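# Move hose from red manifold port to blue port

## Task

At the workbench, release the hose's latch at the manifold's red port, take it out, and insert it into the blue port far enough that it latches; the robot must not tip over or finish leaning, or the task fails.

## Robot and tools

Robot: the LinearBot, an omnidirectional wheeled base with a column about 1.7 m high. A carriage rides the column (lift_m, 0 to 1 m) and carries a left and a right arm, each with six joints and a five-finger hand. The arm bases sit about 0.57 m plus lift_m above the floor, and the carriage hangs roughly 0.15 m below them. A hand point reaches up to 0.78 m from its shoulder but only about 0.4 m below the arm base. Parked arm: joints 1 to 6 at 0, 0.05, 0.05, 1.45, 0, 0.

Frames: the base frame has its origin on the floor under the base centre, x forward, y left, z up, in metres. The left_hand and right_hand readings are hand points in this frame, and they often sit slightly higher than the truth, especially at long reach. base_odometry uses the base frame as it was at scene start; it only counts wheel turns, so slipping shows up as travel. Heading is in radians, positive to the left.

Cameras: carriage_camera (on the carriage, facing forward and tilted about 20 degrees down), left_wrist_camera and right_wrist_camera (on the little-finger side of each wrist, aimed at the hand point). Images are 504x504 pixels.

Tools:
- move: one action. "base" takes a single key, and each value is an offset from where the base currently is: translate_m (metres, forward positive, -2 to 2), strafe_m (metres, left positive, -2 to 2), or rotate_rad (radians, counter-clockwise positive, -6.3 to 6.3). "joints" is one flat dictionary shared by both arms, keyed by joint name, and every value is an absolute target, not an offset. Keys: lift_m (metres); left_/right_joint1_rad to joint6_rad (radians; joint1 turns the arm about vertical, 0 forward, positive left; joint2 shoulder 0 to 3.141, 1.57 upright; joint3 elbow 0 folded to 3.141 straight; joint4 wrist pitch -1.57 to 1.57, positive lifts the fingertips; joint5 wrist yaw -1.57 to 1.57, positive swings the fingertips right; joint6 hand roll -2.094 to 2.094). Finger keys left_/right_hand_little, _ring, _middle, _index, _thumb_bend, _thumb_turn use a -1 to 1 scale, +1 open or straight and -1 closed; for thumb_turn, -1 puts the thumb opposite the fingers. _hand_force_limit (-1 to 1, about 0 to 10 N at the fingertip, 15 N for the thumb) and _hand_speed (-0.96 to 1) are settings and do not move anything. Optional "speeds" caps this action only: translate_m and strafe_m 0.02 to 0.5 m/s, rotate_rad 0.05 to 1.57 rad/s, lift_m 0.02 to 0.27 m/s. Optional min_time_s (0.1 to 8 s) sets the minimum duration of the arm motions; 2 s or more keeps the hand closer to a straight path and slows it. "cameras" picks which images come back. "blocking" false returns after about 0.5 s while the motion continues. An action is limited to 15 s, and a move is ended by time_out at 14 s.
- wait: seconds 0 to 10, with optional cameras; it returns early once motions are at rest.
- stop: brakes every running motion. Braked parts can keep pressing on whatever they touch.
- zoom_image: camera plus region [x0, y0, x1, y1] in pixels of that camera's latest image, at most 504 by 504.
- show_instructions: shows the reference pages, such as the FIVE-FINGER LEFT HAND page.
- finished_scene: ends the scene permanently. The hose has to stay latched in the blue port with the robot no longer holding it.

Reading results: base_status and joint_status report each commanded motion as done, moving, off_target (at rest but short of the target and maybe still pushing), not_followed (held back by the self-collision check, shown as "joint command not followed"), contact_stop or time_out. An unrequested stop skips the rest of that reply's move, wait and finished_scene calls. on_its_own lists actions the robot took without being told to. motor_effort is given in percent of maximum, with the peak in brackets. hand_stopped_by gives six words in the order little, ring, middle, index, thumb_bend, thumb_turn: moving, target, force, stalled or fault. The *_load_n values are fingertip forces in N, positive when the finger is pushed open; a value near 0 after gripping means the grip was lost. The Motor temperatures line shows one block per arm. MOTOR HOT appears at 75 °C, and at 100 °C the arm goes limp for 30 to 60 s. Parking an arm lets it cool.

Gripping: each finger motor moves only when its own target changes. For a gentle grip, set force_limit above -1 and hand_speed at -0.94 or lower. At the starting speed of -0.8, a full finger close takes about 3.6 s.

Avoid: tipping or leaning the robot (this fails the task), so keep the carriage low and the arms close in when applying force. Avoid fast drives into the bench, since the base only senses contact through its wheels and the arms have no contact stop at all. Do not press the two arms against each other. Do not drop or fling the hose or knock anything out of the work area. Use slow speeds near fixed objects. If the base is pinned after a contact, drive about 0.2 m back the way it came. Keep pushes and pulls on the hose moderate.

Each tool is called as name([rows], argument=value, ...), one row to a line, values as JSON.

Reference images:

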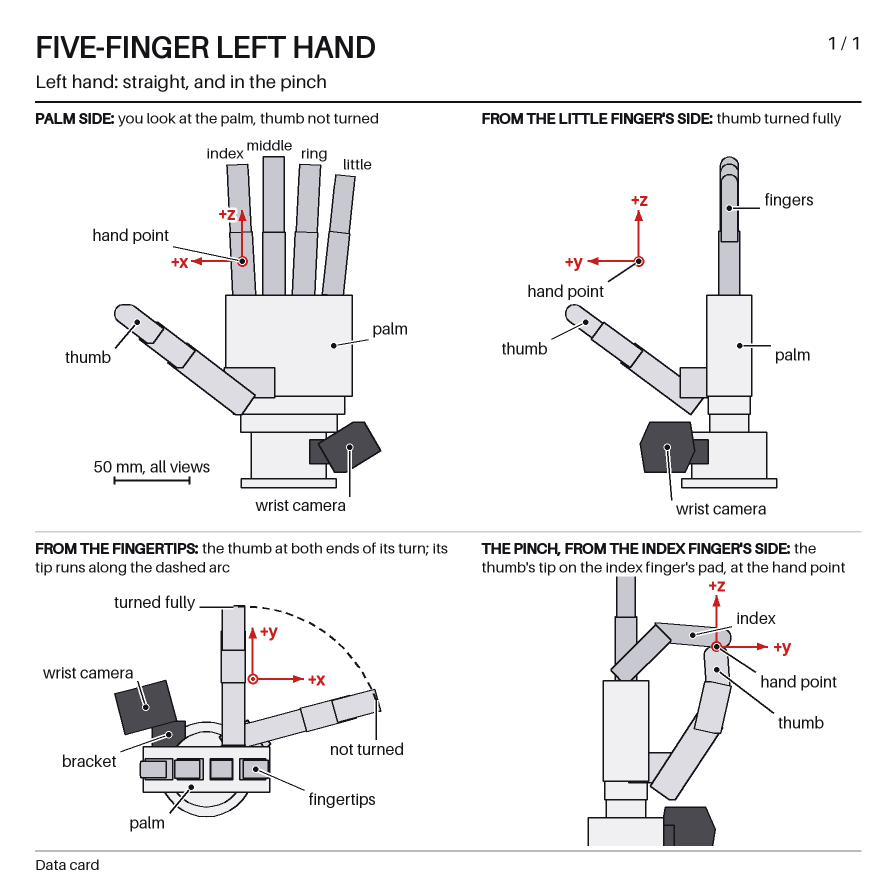

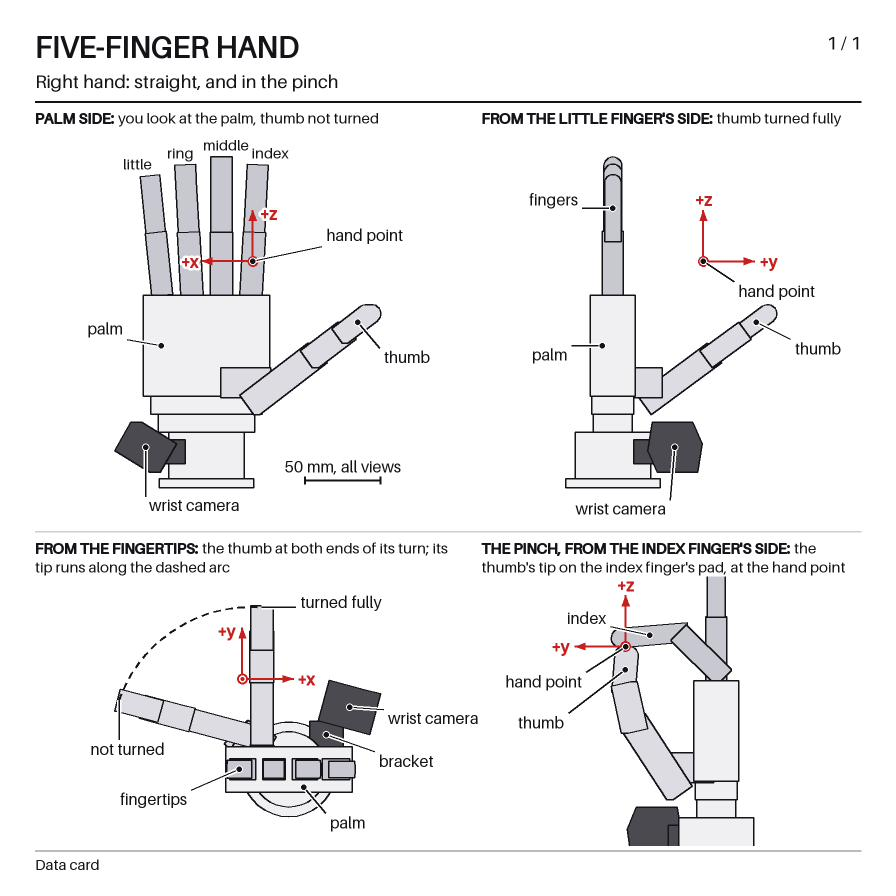

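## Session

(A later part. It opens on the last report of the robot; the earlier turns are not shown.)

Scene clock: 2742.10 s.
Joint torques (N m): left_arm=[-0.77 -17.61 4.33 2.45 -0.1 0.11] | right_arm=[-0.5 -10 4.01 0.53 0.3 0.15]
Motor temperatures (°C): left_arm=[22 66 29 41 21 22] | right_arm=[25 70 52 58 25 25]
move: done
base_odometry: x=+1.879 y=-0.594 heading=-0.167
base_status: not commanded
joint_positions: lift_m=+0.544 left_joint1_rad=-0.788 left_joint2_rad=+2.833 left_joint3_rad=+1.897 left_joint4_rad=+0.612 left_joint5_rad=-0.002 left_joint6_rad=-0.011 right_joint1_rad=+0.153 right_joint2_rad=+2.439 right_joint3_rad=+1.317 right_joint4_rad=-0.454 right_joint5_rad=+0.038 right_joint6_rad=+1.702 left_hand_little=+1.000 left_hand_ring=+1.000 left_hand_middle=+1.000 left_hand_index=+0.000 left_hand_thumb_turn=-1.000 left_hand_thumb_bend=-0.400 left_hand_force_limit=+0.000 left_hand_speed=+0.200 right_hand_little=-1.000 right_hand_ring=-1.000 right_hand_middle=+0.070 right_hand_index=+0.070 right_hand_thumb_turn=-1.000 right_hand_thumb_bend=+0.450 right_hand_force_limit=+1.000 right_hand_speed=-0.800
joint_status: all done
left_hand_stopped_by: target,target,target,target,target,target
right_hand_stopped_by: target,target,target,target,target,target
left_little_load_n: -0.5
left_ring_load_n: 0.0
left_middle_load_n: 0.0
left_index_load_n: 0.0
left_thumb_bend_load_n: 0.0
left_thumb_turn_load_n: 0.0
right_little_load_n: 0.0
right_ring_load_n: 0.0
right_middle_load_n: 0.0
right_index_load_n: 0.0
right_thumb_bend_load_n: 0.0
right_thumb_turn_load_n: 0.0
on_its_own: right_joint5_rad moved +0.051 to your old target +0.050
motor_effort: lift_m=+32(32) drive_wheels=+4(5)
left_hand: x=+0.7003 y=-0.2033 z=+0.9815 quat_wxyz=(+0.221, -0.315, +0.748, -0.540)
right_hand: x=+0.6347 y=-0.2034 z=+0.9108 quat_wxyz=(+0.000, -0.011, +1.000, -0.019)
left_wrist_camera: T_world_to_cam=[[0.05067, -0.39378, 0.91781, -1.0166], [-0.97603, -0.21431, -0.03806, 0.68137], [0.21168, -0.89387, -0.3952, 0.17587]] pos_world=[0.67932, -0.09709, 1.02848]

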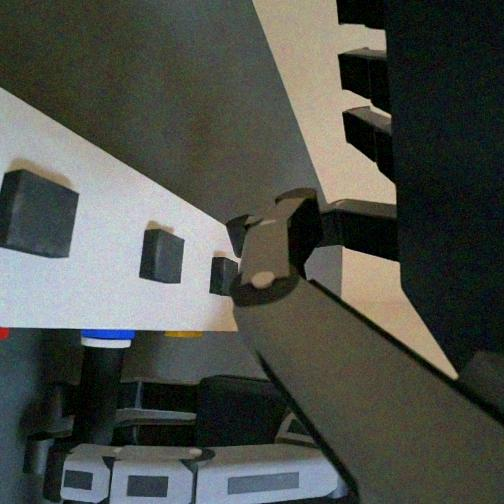

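move(cameras=["all"])

zoom_image(camera="right_wrist_camera", region=[170, 100, 420, 350])

zoom_image(camera="carriage_camera", region=[240, 300, 390, 450])

Scene clock: 2752.60 s.
Joint torques (N m): left_arm=[-0.72 -17.61 4.3 2.46 -0.09 0.09] | right_arm=[-0.49 -10 4 0.53 0.3 0.15]
Motor temperatures (°C): left_arm=[22 72 29 41 21 22] | right_arm=[25 69 50 51 25 25]
base_odometry: x=+1.879 y=-0.594 heading=-0.167
base_status: not commanded
joint_positions: lift_m=+0.544 left_joint1_rad=-0.788 left_joint2_rad=+2.833 left_joint3_rad=+1.897 left_joint4_rad=+0.612 left_joint5_rad=-0.002 left_joint6_rad=-0.011 right_joint1_rad=+0.153 right_joint2_rad=+2.439 right_joint3_rad=+1.317 right_joint4_rad=-0.454 right_joint5_rad=+0.038 right_joint6_rad=+1.702 left_hand_little=+1.000 left_hand_ring=+1.000 left_hand_middle=+1.000 left_hand_index=+0.000 left_hand_thumb_turn=-1.000 left_hand_thumb_bend=-0.400 left_hand_force_limit=+0.000 left_hand_speed=+0.200 right_hand_little=-1.000 right_hand_ring=-1.000 right_hand_middle=+0.070 right_hand_index=+0.070 right_hand_thumb_turn=-1.000 right_hand_thumb_bend=+0.450 right_hand_force_limit=+1.000 right_hand_speed=-0.800
joint_status: all done
left_hand_stopped_by: target,target,target,target,target,target
right_hand_stopped_by: target,target,target,target,target,target
left_little_load_n: 0.0
left_ring_load_n: 0.0
left_middle_load_n: 0.0
left_index_load_n: 0.0
left_thumb_bend_load_n: 0.5
left_thumb_turn_load_n: 0.0
right_little_load_n: 0.0
right_ring_load_n: 0.0
right_middle_load_n: 0.0
right_index_load_n: 0.0
right_thumb_bend_load_n: 0.0
right_thumb_turn_load_n: 0.0
motor_effort: lift_m=+32(32) drive_wheels=+5(5)
left_hand: x=+0.7003 y=-0.2033 z=+0.9815 quat_wxyz=(+0.221, -0.315, +0.748, -0.540) (m; base frame)
right_hand: x=+0.6347 y=-0.2034 z=+0.9108 quat_wxyz=(+0.000, -0.011, +1.000, -0.019) (m; base frame)
pictures: carriage_camera, left_wrist_camera, right_wrist_camera
camera_calibration:
carriage_camera: T_world_to_cam=[[0.03531, -0.999, -0.02734, 0.03943], [-0.37173, 0.01227, -0.92826, 1.45008], [0.92767, 0.04294, -0.37093, 0.43192]] pos_world=[0.13697, 0.00306, 1.50734]
left_wrist_camera: T_world_to_cam=[[0.05067, -0.39378, 0.91781, -1.0166], [-0.97603, -0.21431, -0.03806, 0.68137], [0.21168, -0.89387, -0.3952, 0.17587]] pos_world=[0.67932, -0.09709, 1.02848]
right_wrist_camera: T_world_to_cam=[[-0.3037, 0.94887, -0.08611, 0.46849], [0.78563, 0.30053, 0.54081, -0.93223], [0.53903, 0.09659, -0.83673, 0.54878]] pos_world=[0.57885, -0.21738, 1.00368]

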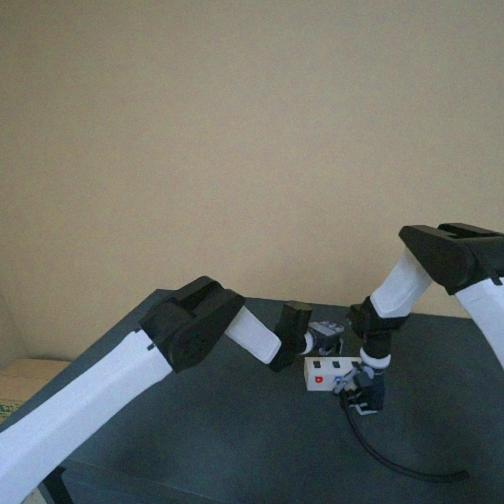

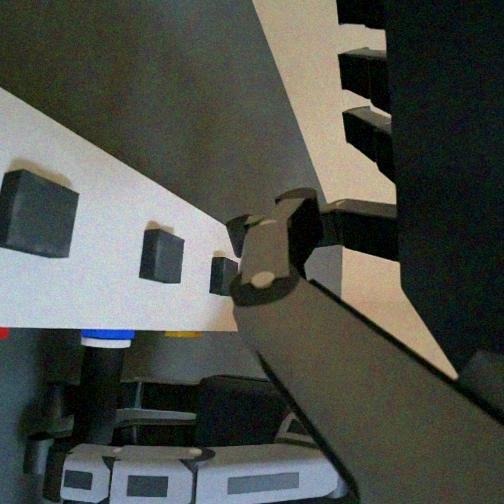

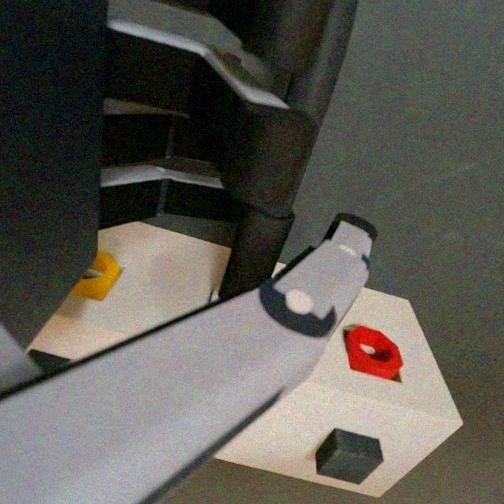

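Scaled by 2.016.

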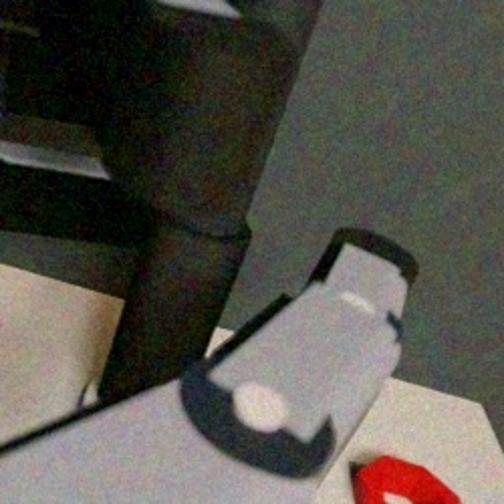

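Scaled by 3.360.

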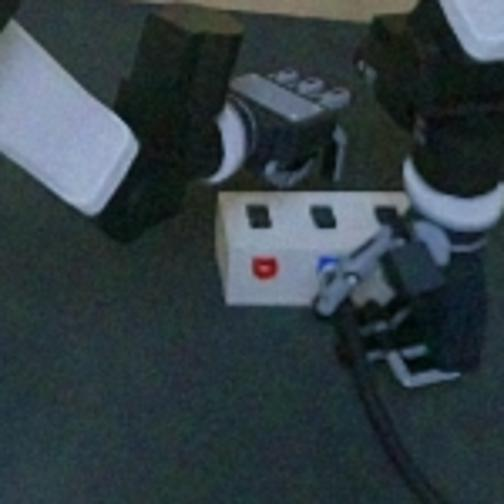

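move(joints={"left_joint2_rad": 2.68, "left_joint3_rad": 1.83, "left_joint4_rad": 0.52}, min_time_s=1.5)

move(joints={"left_joint1_rad": -0.66, "left_joint2_rad": 2.574, "left_joint3_rad": 1.749, "left_joint4_rad": 0.475}, min_time_s=2, cameras=["left_wrist_camera", "carriage_camera"])

move(joints={"left_joint1_rad": -0.66, "left_joint2_rad": 2.16, "left_joint3_rad": 0.622, "left_joint4_rad": 1.237}, min_time_s=3, cameras=["left_wrist_camera", "carriage_camera"])

Scene clock: 2773.53 s.
Joint torques (N m): left_arm=[-0.16 -14.3 5.98 2.57 -0.08 -0.02] | right_arm=[-0.51 -10 4 0.51 0.3 0.15]
Motor temperatures (°C): left_arm=[22 81 29 41 21 22] | right_arm=[25 68 47 43 25 25]
move: not_followed
MOTOR HOT: joint 2 (shoulder) of the left arm now reports 81 °C; the controller stops that arm at 100 °C. To cool a motor, set the load down, stop pushing, or move to a pose that needs little force.
base_odometry: x=+1.879 y=-0.594 heading=-0.167
base_status: not commanded
joint_positions: lift_m=+0.544 left_joint1_rad=-0.788 left_joint2_rad=+2.809 left_joint3_rad=+1.881 left_joint4_rad=+0.597 left_joint5_rad=-0.002 left_joint6_rad=-0.011 right_joint1_rad=+0.153 right_joint2_rad=+2.439 right_joint3_rad=+1.317 right_joint4_rad=-0.452 right_joint5_rad=+0.038 right_joint6_rad=+1.702 left_hand_little=+1.000 left_hand_ring=+1.000 left_hand_middle=+1.000 left_hand_index=+0.000 left_hand_thumb_turn=-1.000 left_hand_thumb_bend=-0.400 left_hand_force_limit=+0.000 left_hand_speed=+0.200 right_hand_little=-1.000 right_hand_ring=-1.000 right_hand_middle=+0.070 right_hand_index=+0.070 right_hand_thumb_turn=-1.000 right_hand_thumb_bend=+0.450 right_hand_force_limit=+1.000 right_hand_speed=-0.800
joint_status: left_joint2_rad not_followed (moved -0.024 of -0.153); left_joint3_rad not_followed (moved -0.016 of -0.067); left_joint4_rad not_followed (moved -0.015 of -0.092)
left_hand_stopped_by: target,target,target,target,target,target
right_hand_stopped_by: target,target,target,target,target,target
left_little_load_n: 0.0
left_ring_load_n: 0.0
left_middle_load_n: 0.0
left_index_load_n: 0.0
left_thumb_bend_load_n: 0.0
left_thumb_turn_load_n: 0.0
right_little_load_n: 0.0
right_ring_load_n: 0.0
right_middle_load_n: 0.0
right_index_load_n: 0.0
right_thumb_bend_load_n: 0.0
right_thumb_turn_load_n: 0.0
motor_effort: lift_m=+32(32) drive_wheels=+4(5)
left_hand: x=+0.6990 y=-0.2021 z=+0.9871 quat_wxyz=(+0.220, -0.315, +0.750, -0.538)
right_hand: x=+0.6353 y=-0.2033 z=+0.9108 quat_wxyz=(+0.001, -0.011, +1.000, -0.019)
pictures: none
led back after a hold (left arm): the arm was led back toward your command in small steps, so it may still be short of it.
joint command not followed: on one or more control steps a check withheld the commanded joint targets of the left arm, and it was not sent them on those steps. On the call's last step the targets were still withheld.
cause: the commanded joint targets, or the way to them, would bring a part of the robot too close to another arm (this arm's hand and the right arm's wrist (the part past joint 4), 22 mm apart when this arm was first held).

Scene clock: 2775.83 s.
Joint torques (N m): left_arm=[0.18 -17.14 4.46 2.4 -0.06 0.1] | right_arm=[-0.51 -10 4.03 0.51 0.3 0.14]
Motor temperatures (°C): left_arm=[22 82 30 42 21 22] | right_arm=[25 68 47 42 25 25]
move: done
MOTOR HOT: still on. Joint 2 (shoulder) of the left arm now reports 82 °C.
base_odometry: x=+1.879 y=-0.594 heading=-0.167
base_status: not commanded
joint_positions: lift_m=+0.544 left_joint1_rad=-0.665 left_joint2_rad=+2.616 left_joint3_rad=+1.767 left_joint4_rad=+0.488 left_joint5_rad=-0.002 left_joint6_rad=-0.011 right_joint1_rad=+0.153 right_joint2_rad=+2.439 right_joint3_rad=+1.317 right_joint4_rad=-0.452 right_joint5_rad=+0.038 right_joint6_rad=+1.702 left_hand_little=+1.000 left_hand_ring=+1.000 left_hand_middle=+1.000 left_hand_index=+0.000 left_hand_thumb_turn=-1.000 left_hand_thumb_bend=-0.400 left_hand_force_limit=+0.000 left_hand_speed=+0.200 right_hand_little=-1.000 right_hand_ring=-1.000 right_hand_middle=+0.070 right_hand_index=+0.070 right_hand_thumb_turn=-1.000 right_hand_thumb_bend=+0.450 right_hand_force_limit=+1.000 right_hand_speed=-0.800
joint_status: all done
left_hand_stopped_by: target,target,target,target,target,target
right_hand_stopped_by: target,target,target,target,target,target
left_little_load_n: 0.0
left_ring_load_n: 0.0
left_middle_load_n: 0.0
left_index_load_n: 0.0
left_thumb_bend_load_n: 0.0
left_thumb_turn_load_n: 0.0
right_little_load_n: 0.0
right_ring_load_n: 0.0
right_middle_load_n: 0.0
right_index_load_n: 0.0
right_thumb_bend_load_n: 0.0
right_thumb_turn_load_n: 0.0
motor_effort: lift_m=+32(32) drive_wheels=+5(5)
left_hand: x=+0.7479 y=-0.1324 z=+1.0425 quat_wxyz=(+0.247, -0.364, +0.738, -0.512)
right_hand: x=+0.6354 y=-0.2033 z=+0.9108 quat_wxyz=(+0.001, -0.011, +1.000, -0.019)
pictures: carriage_camera, left_wrist_camera
led back after a hold (left arm): the arm was led back toward your command in small steps, so it may still be short of it.
joint command not followed: on one or more control steps a check withheld the commanded joint targets of the left arm, and it was not sent them on those steps.
cause: the commanded joint targets, or the way to them, would bring a part of the robot too close to another arm (this arm's hand and the right arm's wrist (the part past joint 4), 31 mm apart when this arm was first held).
carriage_camera: T_world_to_cam=[[0.03531, -0.999, -0.02734, 0.03943], [-0.37173, 0.01227, -0.92826, 1.45008], [0.92767, 0.04294, -0.37093, 0.43192]] pos_world=[0.13697, 0.00306, 1.50734]
left_wrist_camera: T_world_to_cam=[[0.12517, -0.40562, 0.90543, -1.09154], [-0.94348, -0.33094, -0.01782, 0.68454], [0.30687, -0.85203, -0.42412, 0.21786]] pos_world=[0.71563, -0.03058, 1.09291]

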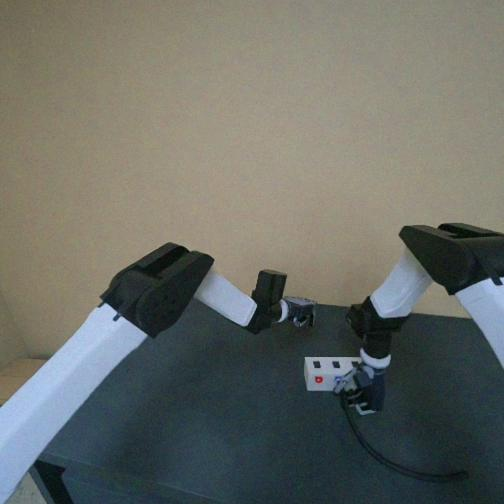

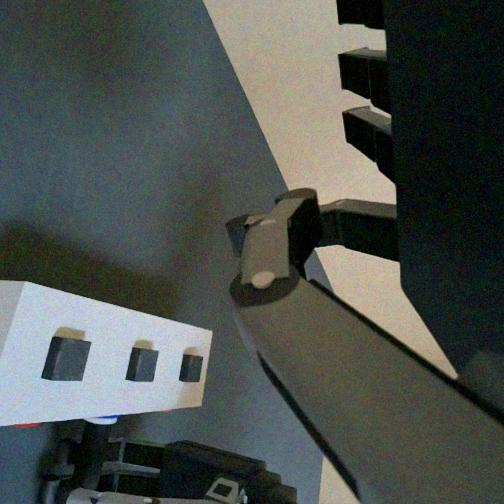

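Scene clock: 2779.13 s.
Joint torques (N m): left_arm=[0.23 -10.77 1.98 2.68 -0.09 0.08] | right_arm=[-0.51 -10.02 4.01 0.48 0.3 0.15]
Motor temperatures (°C): left_arm=[22 82 29 42 21 22] | right_arm=[25 68 47 42 25 25]
move: done
MOTOR HOT: still on. Joint 2 (shoulder) of the left arm now reports 82 °C.
base_odometry: x=+1.879 y=-0.594 heading=-0.167
base_status: not commanded
joint_positions: lift_m=+0.544 left_joint1_rad=-0.665 left_joint2_rad=+2.188 left_joint3_rad=+0.634 left_joint4_rad=+1.232 left_joint5_rad=-0.002 left_joint6_rad=-0.010 right_joint1_rad=+0.153 right_joint2_rad=+2.439 right_joint3_rad=+1.317 right_joint4_rad=-0.448 right_joint5_rad=+0.038 right_joint6_rad=+1.702 left_hand_little=+1.000 left_hand_ring=+1.000 left_hand_middle=+1.000 left_hand_index=+0.000 left_hand_thumb_turn=-1.000 left_hand_thumb_bend=-0.400 left_hand_force_limit=+0.000 left_hand_speed=+0.200 right_hand_little=-1.000 right_hand_ring=-1.000 right_hand_middle=+0.070 right_hand_index=+0.070 right_hand_thumb_turn=-1.000 right_hand_thumb_bend=+0.450 right_hand_force_limit=+1.000 right_hand_speed=-0.800
joint_status: all done
left_hand_stopped_by: target,target,target,target,target,target
right_hand_stopped_by: target,target,target,target,target,target
left_little_load_n: 0.0
left_ring_load_n: 0.0
left_middle_load_n: 0.0
left_index_load_n: 0.0
left_thumb_bend_load_n: 0.0
left_thumb_turn_load_n: 0.0
right_little_load_n: 0.0
right_ring_load_n: 0.0
right_middle_load_n: 0.0
right_index_load_n: 0.0
right_thumb_bend_load_n: 0.0
right_thumb_turn_load_n: 0.0
motor_effort: lift_m=+32(32) drive_wheels=+4(5)
left_hand: x=+0.5806 y=-0.0011 z=+1.0348 quat_wxyz=(+0.254, -0.359, +0.728, -0.527)
right_hand: x=+0.6363 y=-0.2031 z=+0.9110 quat_wxyz=(+0.003, -0.011, +1.000, -0.019)
pictures: carriage_camera, left_wrist_camera
carriage_camera: T_world_to_cam=[[0.03531, -0.999, -0.02734, 0.03943], [-0.37173, 0.01227, -0.92826, 1.45008], [0.92767, 0.04294, -0.37093, 0.43192]] pos_world=[0.13697, 0.00306, 1.50734]
left_wrist_camera: T_world_to_cam=[[0.09701, -0.38399, 0.91823, -1.00716], [-0.94264, -0.3315, -0.03904, 0.59151], [0.31939, -0.86178, -0.39412, 0.33946]] pos_world=[0.54686, 0.10189, 1.08168]

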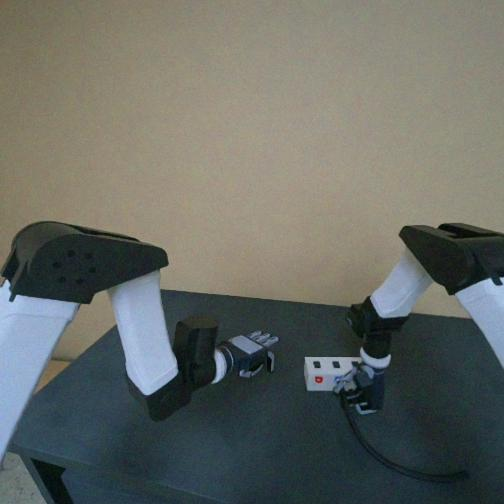

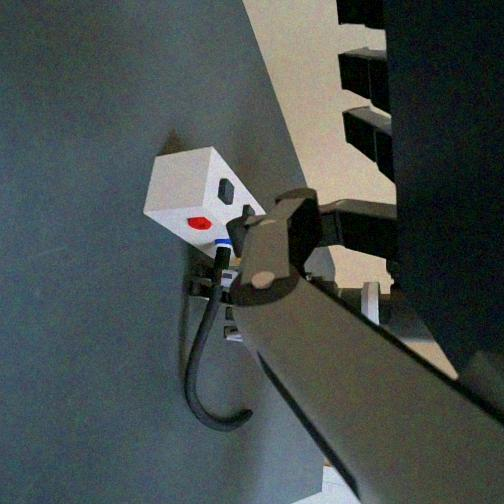

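move(joints={"right_hand_thumb_bend": 1.0}, cameras=["left_wrist_camera", "right_wrist_camera"])

zoom_image(camera="left_wrist_camera", region=[130, 180, 330, 380])

Scene clock: 2785.20 s.
Joint torques (N m): left_arm=[0.16 -10.76 1.92 2.65 -0.09 0.1] | right_arm=[-0.53 -10.03 4 0.48 0.3 0.14]
Motor temperatures (°C): left_arm=[22 80 29 43 21 22] | right_arm=[25 68 46 40 25 25]
move: done
MOTOR HOT: still on. Joint 2 (shoulder) of the left arm now reports 80 °C.
base_odometry: x=+1.879 y=-0.594 heading=-0.167
base_status: not commanded
joint_positions: lift_m=+0.544 left_joint1_rad=-0.665 left_joint2_rad=+2.188 left_joint3_rad=+0.634 left_joint4_rad=+1.232 left_joint5_rad=-0.002 left_joint6_rad=-0.010 right_joint1_rad=+0.153 right_joint2_rad=+2.439 right_joint3_rad=+1.317 right_joint4_rad=-0.448 right_joint5_rad=+0.038 right_joint6_rad=+1.702 left_hand_little=+1.000 left_hand_ring=+1.000 left_hand_middle=+1.000 left_hand_index=+0.000 left_hand_thumb_turn=-1.000 left_hand_thumb_bend=-0.400 left_hand_force_limit=+0.000 left_hand_speed=+0.200 right_hand_little=-1.000 right_hand_ring=-1.000 right_hand_middle=+0.070 right_hand_index=+0.070 right_hand_thumb_turn=-1.000 right_hand_thumb_bend=+1.000 right_hand_force_limit=+1.000 right_hand_speed=-0.800
joint_status: all done
left_hand_stopped_by: target,target,target,target,target,target
right_hand_stopped_by: target,target,target,target,target,target
left_little_load_n: 0.0
left_ring_load_n: 0.0
left_middle_load_n: 0.0
left_index_load_n: 0.0
left_thumb_bend_load_n: 0.5
left_thumb_turn_load_n: 0.0
right_little_load_n: 0.0
right_ring_load_n: 0.0
right_middle_load_n: 0.0
right_index_load_n: 0.0
right_thumb_bend_load_n: 0.0
right_thumb_turn_load_n: 0.0
motor_effort: lift_m=+32(32) drive_wheels=+4(5)
left_hand: x=+0.5807 y=-0.0012 z=+1.0349 quat_wxyz=(+0.254, -0.359, +0.727, -0.527)
right_hand: x=+0.6363 y=-0.2031 z=+0.9110 quat_wxyz=(+0.003, -0.011, +1.000, -0.019)
left_wrist_camera: T_world_to_cam=[[0.09636, -0.38359, 0.91846, -1.00723], [-0.94264, -0.33146, -0.03953, 0.592], [0.3196, -0.86197, -0.39353, 0.33867]] pos_world=[0.54687, 0.10179, 1.08178]
right_wrist_camera: T_world_to_cam=[[-0.30318, 0.94895, -0.08701, 0.46923], [0.78256, 0.30004, 0.54551, -0.93609], [0.54377, 0.09729, -0.83358, 0.54238]] pos_world=[0.57988, -0.21718, 1.00358]

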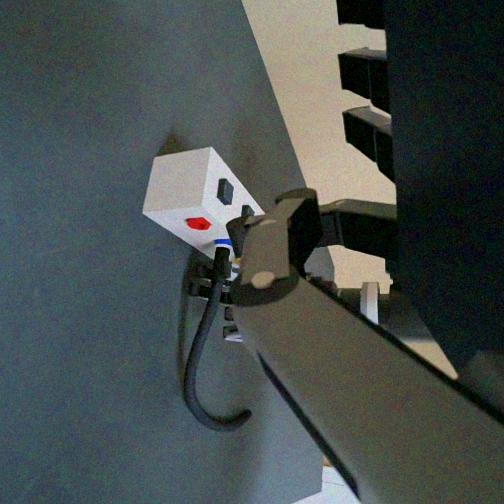

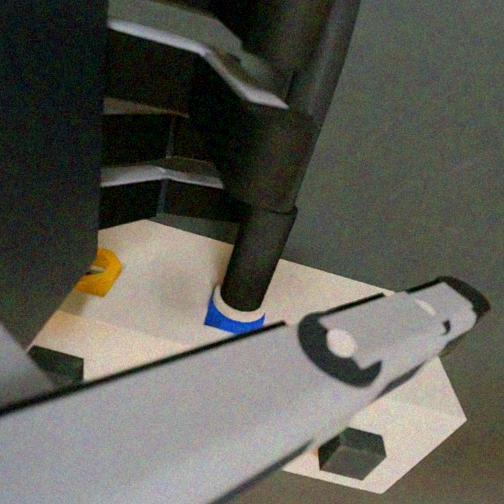

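Scaled by 2.520.

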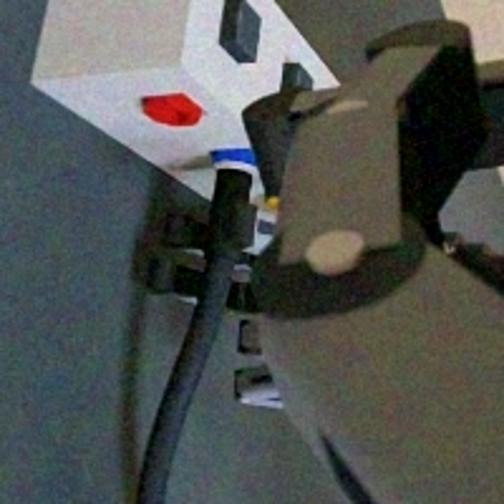

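move(joints={"right_joint1_rad": 0.09, "right_joint5_rad": 0.02, "right_joint6_rad": 1.665}, min_time_s=2, cameras=["left_wrist_camera", "right_wrist_camera"])

zoom_image(camera="left_wrist_camera", region=[130, 180, 330, 380])

Scene clock: 2795.00 s.
Joint torques (N m): left_arm=[0.17 -10.67 1.98 2.65 -0.08 0.11] | right_arm=[-0.66 -10.03 4.03 0.48 0.05 -0.05]
Motor temperatures (°C): left_arm=[22 77 29 45 21 22] | right_arm=[25 68 45 39 25 25]
move: done
MOTOR HOT: still on. Joint 2 (shoulder) of the left arm now reports 77 °C.
base_odometry: x=+1.879 y=-0.594 heading=-0.167
base_status: not commanded
joint_positions: lift_m=+0.544 left_joint1_rad=-0.665 left_joint2_rad=+2.188 left_joint3_rad=+0.634 left_joint4_rad=+1.232 left_joint5_rad=-0.002 left_joint6_rad=-0.010 right_joint1_rad=+0.097 right_joint2_rad=+2.439 right_joint3_rad=+1.317 right_joint4_rad=-0.448 right_joint5_rad=+0.034 right_joint6_rad=+1.673 left_hand_little=+1.000 left_hand_ring=+1.000 left_hand_middle=+1.000 left_hand_index=+0.000 left_hand_thumb_turn=-1.000 left_hand_thumb_bend=-0.400 left_hand_force_limit=+0.000 left_hand_speed=+0.200 right_hand_little=-1.000 right_hand_ring=-1.000 right_hand_middle=+0.070 right_hand_index=+0.070 right_hand_thumb_turn=-1.000 right_hand_thumb_bend=+1.000 right_hand_force_limit=+1.000 right_hand_speed=-0.800
joint_status: all done
left_hand_stopped_by: target,target,target,target,target,target
right_hand_stopped_by: target,target,target,target,target,target
left_little_load_n: 0.0
left_ring_load_n: 0.0
left_middle_load_n: 0.0
left_index_load_n: 0.0
left_thumb_bend_load_n: 0.0
left_thumb_turn_load_n: 0.0
right_little_load_n: 0.0
right_ring_load_n: 0.0
right_middle_load_n: 0.0
right_index_load_n: 0.0
right_thumb_bend_load_n: 0.0
right_thumb_turn_load_n: 0.0
motor_effort: lift_m=+32(32) drive_wheels=+5(5)
left_hand: x=+0.5807 y=-0.0012 z=+1.0349 quat_wxyz=(+0.254, -0.359, +0.727, -0.527)
right_hand: x=+0.6400 y=-0.2243 z=+0.9111 quat_wxyz=(+0.002, +0.002, +1.000, -0.017)
left_wrist_camera: T_world_to_cam=[[0.09636, -0.38359, 0.91846, -1.00723], [-0.94264, -0.33146, -0.03953, 0.592], [0.3196, -0.86197, -0.39353, 0.33867]] pos_world=[0.54687, 0.10179, 1.08178]
right_wrist_camera: T_world_to_cam=[[-0.27814, 0.95691, -0.0835, 0.47305], [0.79098, 0.27749, 0.5453, -0.94304], [0.54497, 0.08562, -0.83407, 0.53957]] pos_world=[0.58344, -0.23717, 1.00378]

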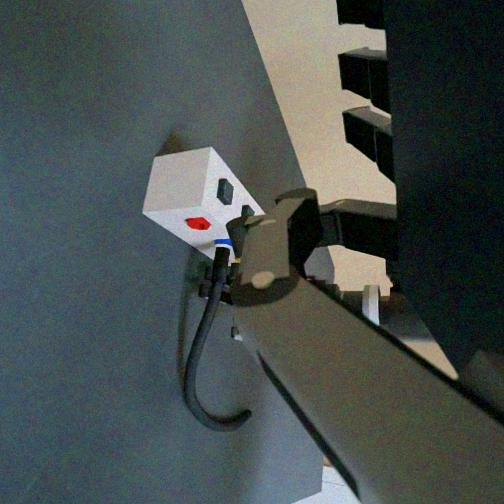

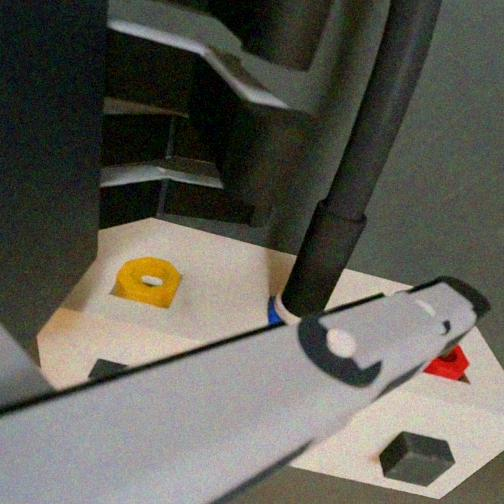

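Scaled by 2.520.

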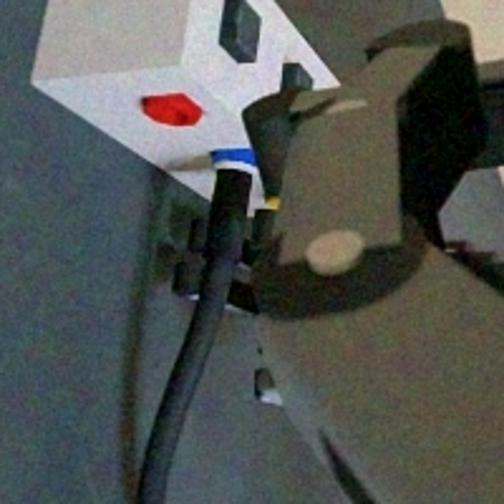

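move(joints={"right_joint1_rad": 0.035, "right_joint5_rad": 0.02, "right_joint6_rad": 1.61}, min_time_s=2, cameras=["left_wrist_camera", "right_wrist_camera"])

zoom_image(camera="left_wrist_camera", region=[130, 180, 330, 380])

Scene clock: 2803.60 s.
Joint torques (N m): left_arm=[0.17 -10.74 2.03 2.64 -0.09 0.09] | right_arm=[-0.66 -10.02 4.01 0.48 0.06 -0.04]
Motor temperatures (°C): left_arm=[22 74 29 46 21 22] | right_arm=[25 68 45 38 25 24]
move: done
MOTOR HOT: still on. Joint 2 (shoulder) of the left arm now reports 74 °C.
base_odometry: x=+1.879 y=-0.594 heading=-0.167
base_status: not commanded
joint_positions: lift_m=+0.544 left_joint1_rad=-0.665 left_joint2_rad=+2.188 left_joint3_rad=+0.634 left_joint4_rad=+1.232 left_joint5_rad=-0.002 left_joint6_rad=-0.010 right_joint1_rad=+0.043 right_joint2_rad=+2.439 right_joint3_rad=+1.317 right_joint4_rad=-0.448 right_joint5_rad=+0.034 right_joint6_rad=+1.618 left_hand_little=+1.000 left_hand_ring=+1.000 left_hand_middle=+1.000 left_hand_index=+0.000 left_hand_thumb_turn=-1.000 left_hand_thumb_bend=-0.400 left_hand_force_limit=+0.000 left_hand_speed=+0.200 right_hand_little=-1.000 right_hand_ring=-1.000 right_hand_middle=+0.070 right_hand_index=+0.070 right_hand_thumb_turn=-1.000 right_hand_thumb_bend=+1.000 right_hand_force_limit=+1.000 right_hand_speed=-0.800
joint_status: all done
left_hand_stopped_by: target,target,target,target,target,target
right_hand_stopped_by: target,target,target,target,target,target
left_little_load_n: 0.0
left_ring_load_n: 0.0
left_middle_load_n: 0.0
left_index_load_n: 0.0
left_thumb_bend_load_n: 0.0
left_thumb_turn_load_n: 0.0
right_little_load_n: 0.0
right_ring_load_n: 0.0
right_middle_load_n: 0.0
right_index_load_n: 0.0
right_thumb_bend_load_n: 0.0
right_thumb_turn_load_n: 0.0
motor_effort: lift_m=+32(32) drive_wheels=+4(5)
left_hand: x=+0.5807 y=-0.0012 z=+1.0349 quat_wxyz=(+0.254, -0.359, +0.727, -0.527)
right_hand: x=+0.6411 y=-0.2452 z=+0.9110 quat_wxyz=(+0.001, +0.002, +1.000, -0.017)
left_wrist_camera: T_world_to_cam=[[0.09636, -0.38359, 0.91846, -1.00723], [-0.94264, -0.33146, -0.03953, 0.592], [0.3196, -0.86197, -0.39353, 0.33867]] pos_world=[0.54687, 0.10179, 1.08178]
right_wrist_camera: T_world_to_cam=[[-0.27867, 0.95682, -0.08275, 0.49294], [0.79192, 0.27768, 0.54384, -0.93729], [0.54333, 0.08601, -0.8351, 0.54275]] pos_world=[0.58473, -0.25807, 1.00378]

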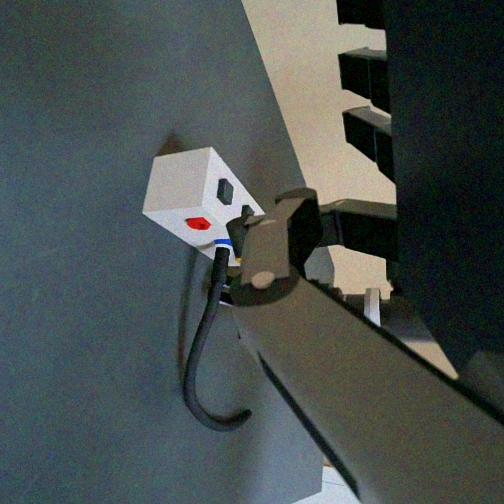

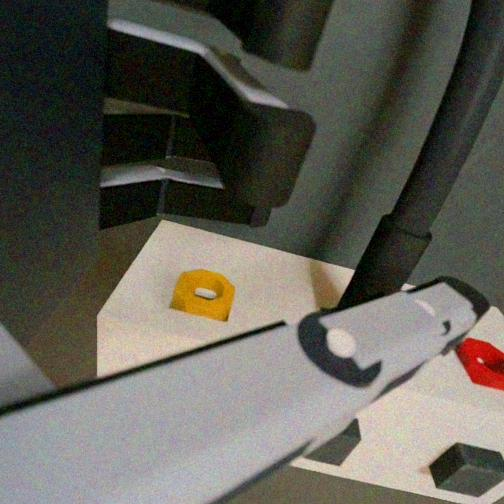

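Scaled by 2.520.

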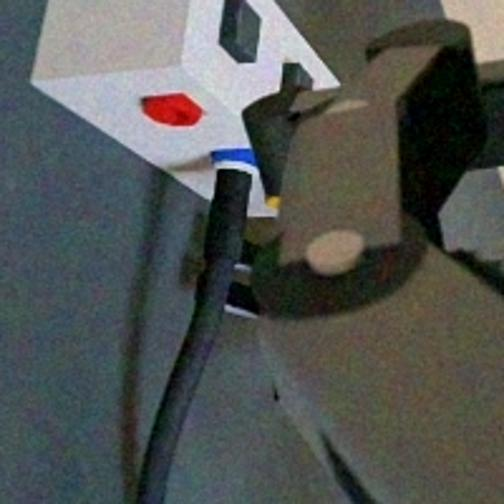

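move(joints={"right_joint1_rad": -0.015, "right_joint6_rad": 1.56}, min_time_s=2, cameras=["left_wrist_camera", "right_wrist_camera"])

zoom_image(camera="left_wrist_camera", region=[130, 180, 330, 380])

Scene clock: 2809.57 s.
Joint torques (N m): left_arm=[0.2 -10.71 1.87 2.63 -0.07 0.09] | right_arm=[-0.65 -10.02 4 0.47 0.06 -0.04]
Motor temperatures (°C): left_arm=[22 73 28 46 21 22] | right_arm=[25 68 44 37 25 24]
move: done
MOTOR HOT: still on. Joint 2 (shoulder) of the left arm now reports 73 °C.
base_odometry: x=+1.879 y=-0.594 heading=-0.167
base_status: not commanded
joint_positions: lift_m=+0.544 left_joint1_rad=-0.665 left_joint2_rad=+2.188 left_joint3_rad=+0.634 left_joint4_rad=+1.232 left_joint5_rad=-0.002 left_joint6_rad=-0.010 right_joint1_rad=-0.007 right_joint2_rad=+2.439 right_joint3_rad=+1.317 right_joint4_rad=-0.448 right_joint5_rad=+0.034 right_joint6_rad=+1.568 left_hand_little=+1.000 left_hand_ring=+1.000 left_hand_middle=+1.000 left_hand_index=+0.000 left_hand_thumb_turn=-1.000 left_hand_thumb_bend=-0.400 left_hand_force_limit=+0.000 left_hand_speed=+0.200 right_hand_little=-1.000 right_hand_ring=-1.000 right_hand_middle=+0.070 right_hand_index=+0.070 right_hand_thumb_turn=-1.000 right_hand_thumb_bend=+1.000 right_hand_force_limit=+1.000 right_hand_speed=-0.800
joint_status: all done
left_hand_stopped_by: target,target,target,target,target,target
right_hand_stopped_by: target,target,target,target,target,target
left_little_load_n: 0.0
left_ring_load_n: 0.0
left_middle_load_n: 0.0
left_index_load_n: 0.0
left_thumb_bend_load_n: 0.0
left_thumb_turn_load_n: 0.0
right_little_load_n: 0.0
right_ring_load_n: 0.0
right_middle_load_n: 0.0
right_index_load_n: 0.0
right_thumb_bend_load_n: 0.0
right_thumb_turn_load_n: 0.0
motor_effort: lift_m=+32(32) drive_wheels=+4(5)
left_hand: x=+0.5807 y=-0.0012 z=+1.0349 quat_wxyz=(+0.254, -0.359, +0.727, -0.527)
right_hand: x=+0.6411 y=-0.2640 z=+0.9110 quat_wxyz=(+0.000, +0.002, +1.000, -0.017)
left_wrist_camera: T_world_to_cam=[[0.09636, -0.38359, 0.91846, -1.00723], [-0.94264, -0.33146, -0.03953, 0.592], [0.3196, -0.86197, -0.39353, 0.33867]] pos_world=[0.54687, 0.10179, 1.08178]
right_wrist_camera: T_world_to_cam=[[-0.2788, 0.95685, -0.08195, 0.51033], [0.79281, 0.27747, 0.54265, -0.93155], [0.54197, 0.08632, -0.83596, 0.54615]] pos_world=[0.58482, -0.27697, 1.00388]

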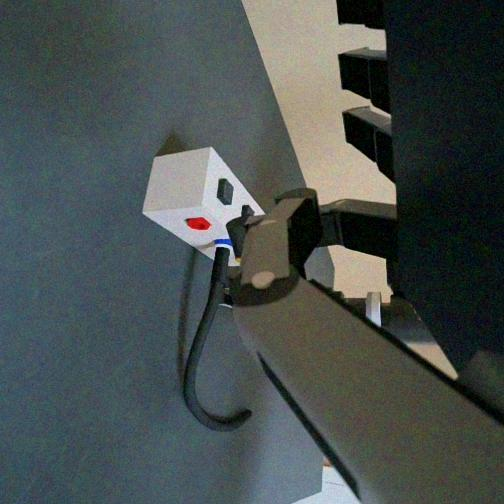

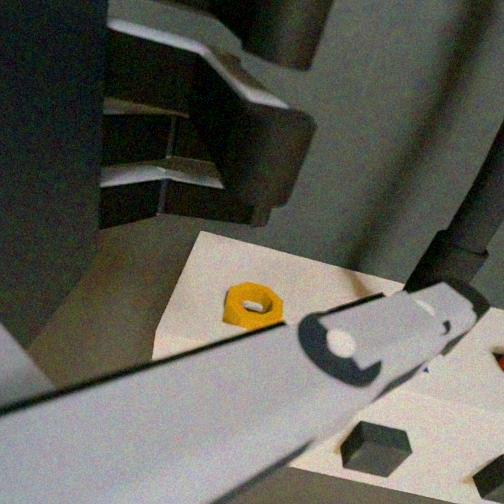

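Scaled by 2.520.

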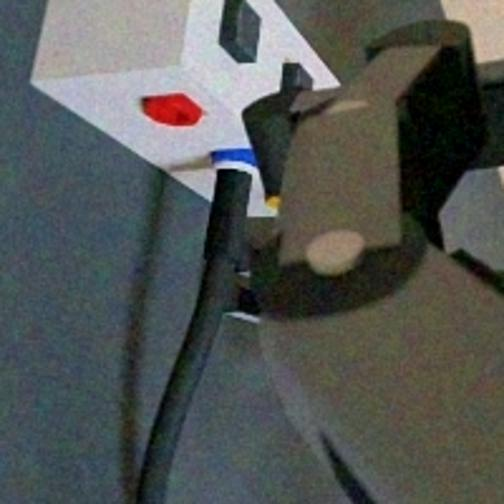

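move(joints={"right_joint1_rad": -0.07, "right_joint6_rad": 1.505}, min_time_s=2)

move(joints={"lift_m": 0.60}, speeds={"lift_m": 0.04}, cameras=["left_wrist_camera", "right_wrist_camera", "carriage_camera"])

zoom_image(camera="carriage_camera", region=[270, 330, 430, 490])

Scene clock: 2816.40 s.
Joint torques (N m): left_arm=[0.29 -10.77 1.87 2.65 -0.07 0.11] | right_arm=[-0.68 -10 3.99 0.47 0.06 -0.03]
Motor temperatures (°C): left_arm=[22 72 28 47 21 22] | right_arm=[25 68 44 36 25 24]
move: done
MOTOR HOT: cleared for the motors of the left arm.
base_odometry: x=+1.879 y=-0.594 heading=-0.167
base_status: not commanded
joint_positions: lift_m=+0.544 left_joint1_rad=-0.665 left_joint2_rad=+2.188 left_joint3_rad=+0.634 left_joint4_rad=+1.232 left_joint5_rad=-0.002 left_joint6_rad=-0.010 right_joint1_rad=-0.062 right_joint2_rad=+2.439 right_joint3_rad=+1.317 right_joint4_rad=-0.448 right_joint5_rad=+0.034 right_joint6_rad=+1.513 left_hand_little=+1.000 left_hand_ring=+1.000 left_hand_middle=+1.000 left_hand_index=+0.000 left_hand_thumb_turn=-1.000 left_hand_thumb_bend=-0.400 left_hand_force_limit=+0.000 left_hand_speed=+0.200 right_hand_little=-1.000 right_hand_ring=-1.000 right_hand_middle=+0.070 right_hand_index=+0.070 right_hand_thumb_turn=-1.000 right_hand_thumb_bend=+1.000 right_hand_force_limit=+1.000 right_hand_speed=-0.800
joint_status: all done
left_hand_stopped_by: target,target,target,target,target,target
right_hand_stopped_by: target,target,target,target,target,target
left_little_load_n: 0.0
left_ring_load_n: -0.5
left_middle_load_n: 0.0
left_index_load_n: 0.0
left_thumb_bend_load_n: 0.0
left_thumb_turn_load_n: 0.0
right_little_load_n: 0.0
right_ring_load_n: 0.0
right_middle_load_n: 0.0
right_index_load_n: 0.0
right_thumb_bend_load_n: 0.0
right_thumb_turn_load_n: 0.0
motor_effort: lift_m=+32(32) drive_wheels=+4(5)
left_hand: x=+0.5807 y=-0.0012 z=+1.0349 quat_wxyz=(+0.254, -0.359, +0.727, -0.527)
right_hand: x=+0.6400 y=-0.2851 z=+0.9110 quat_wxyz=(-0.001, +0.002, +1.000, -0.017)
pictures: none

Scene clock: 2818.17 s.
Joint torques (N m): left_arm=[0.42 -10.47 1.98 2.61 -0.07 0.1] | right_arm=[-0.72 -10.02 4.05 0.44 0.06 -0.05]
Motor temperatures (°C): left_arm=[22 72 28 47 21 22] | right_arm=[25 67 44 36 25 24]
move: done
base_odometry: x=+1.879 y=-0.594 heading=-0.167
base_status: not commanded
joint_positions: lift_m=+0.600 left_joint1_rad=-0.665 left_joint2_rad=+2.184 left_joint3_rad=+0.633 left_joint4_rad=+1.237 left_joint5_rad=-0.002 left_joint6_rad=-0.010 right_joint1_rad=-0.062 right_joint2_rad=+2.439 right_joint3_rad=+1.317 right_joint4_rad=-0.443 right_joint5_rad=+0.034 right_joint6_rad=+1.512 left_hand_little=+1.000 left_hand_ring=+1.000 left_hand_middle=+1.000 left_hand_index=+0.000 left_hand_thumb_turn=-1.000 left_hand_thumb_bend=-0.400 left_hand_force_limit=+0.000 left_hand_speed=+0.200 right_hand_little=-1.000 right_hand_ring=-1.000 right_hand_middle=+0.070 right_hand_index=+0.070 right_hand_thumb_turn=-1.000 right_hand_thumb_bend=+1.000 right_hand_force_limit=+1.000 right_hand_speed=-0.800
joint_status: all done
left_hand_stopped_by: target,target,target,target,target,target
right_hand_stopped_by: target,target,target,target,target,target
left_little_load_n: 0.0
left_ring_load_n: 0.0
left_middle_load_n: 0.0
left_index_load_n: 0.0
left_thumb_bend_load_n: 0.0
left_thumb_turn_load_n: 0.0
right_little_load_n: -0.5
right_ring_load_n: 0.0
right_middle_load_n: 0.0
right_index_load_n: 0.0
right_thumb_bend_load_n: 0.0
right_thumb_turn_load_n: 0.0
motor_effort: lift_m=+35(39) drive_wheels=+5(5)
left_hand: x=+0.5814 y=-0.0018 z=+1.0933 quat_wxyz=(+0.255, -0.358, +0.725, -0.530)
right_hand: x=+0.6414 y=-0.2852 z=+0.9669 quat_wxyz=(+0.002, +0.002, +1.000, -0.017)
pictures: carriage_camera, left_wrist_camera, right_wrist_camera
carriage_camera: T_world_to_cam=[[0.03531, -0.999, -0.02734, 0.04096], [-0.37173, 0.01227, -0.92826, 1.50187], [0.92767, 0.04294, -0.37093, 0.45262]] pos_world=[0.13697, 0.00306, 1.56314]
left_wrist_camera: T_world_to_cam=[[0.0909, -0.37928, 0.92081, -1.0605], [-0.94238, -0.33169, -0.0436, 0.59917], [0.32195, -0.86379, -0.38758, 0.35306]] pos_world=[0.54737, 0.10148, 1.13947]
right_wrist_camera: T_world_to_cam=[[-0.27924, 0.9566, -0.08326, 0.53677], [0.79074, 0.27828, 0.54524, -0.9572], [0.54475, 0.08642, -0.83414, 0.59101]] pos_world=[0.58484, -0.29817, 1.05958]

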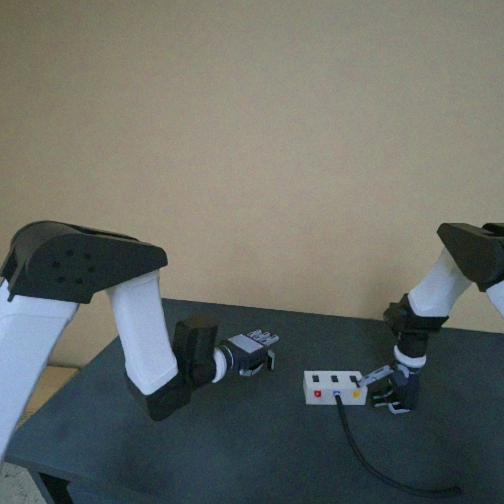

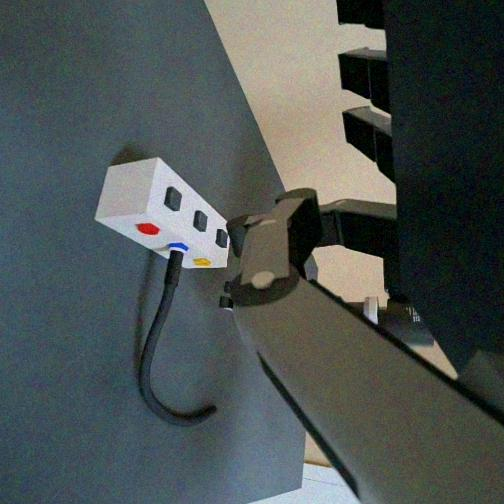

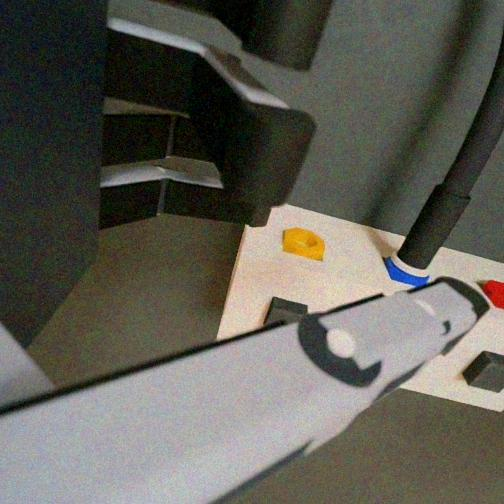

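Scaled by 3.150.

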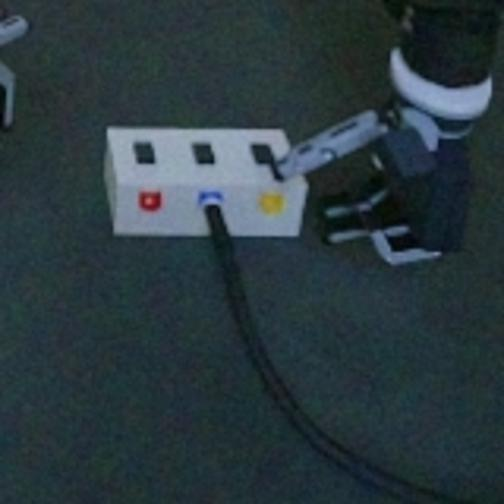

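zoom_image(camera="left_wrist_camera", region=[130, 215, 210, 295])

zoom_image(camera="carriage_camera", region=[316, 375, 356, 415])

zoom_image(camera="right_wrist_camera", region=[360, 170, 504, 314])

Scaled by 6.300.

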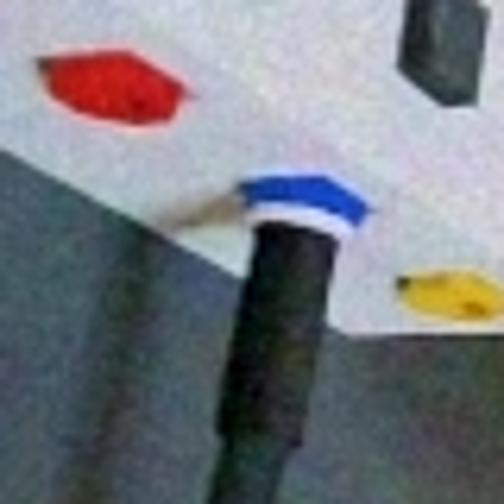

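Scaled by 12.600.

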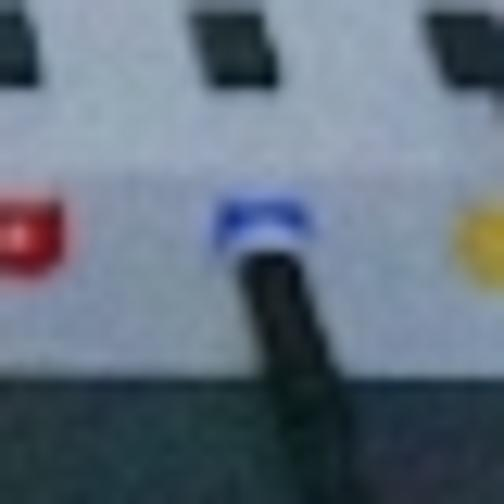

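Scaled by 3.500.

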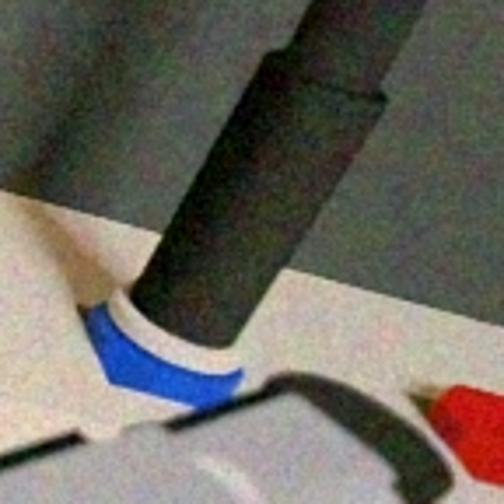

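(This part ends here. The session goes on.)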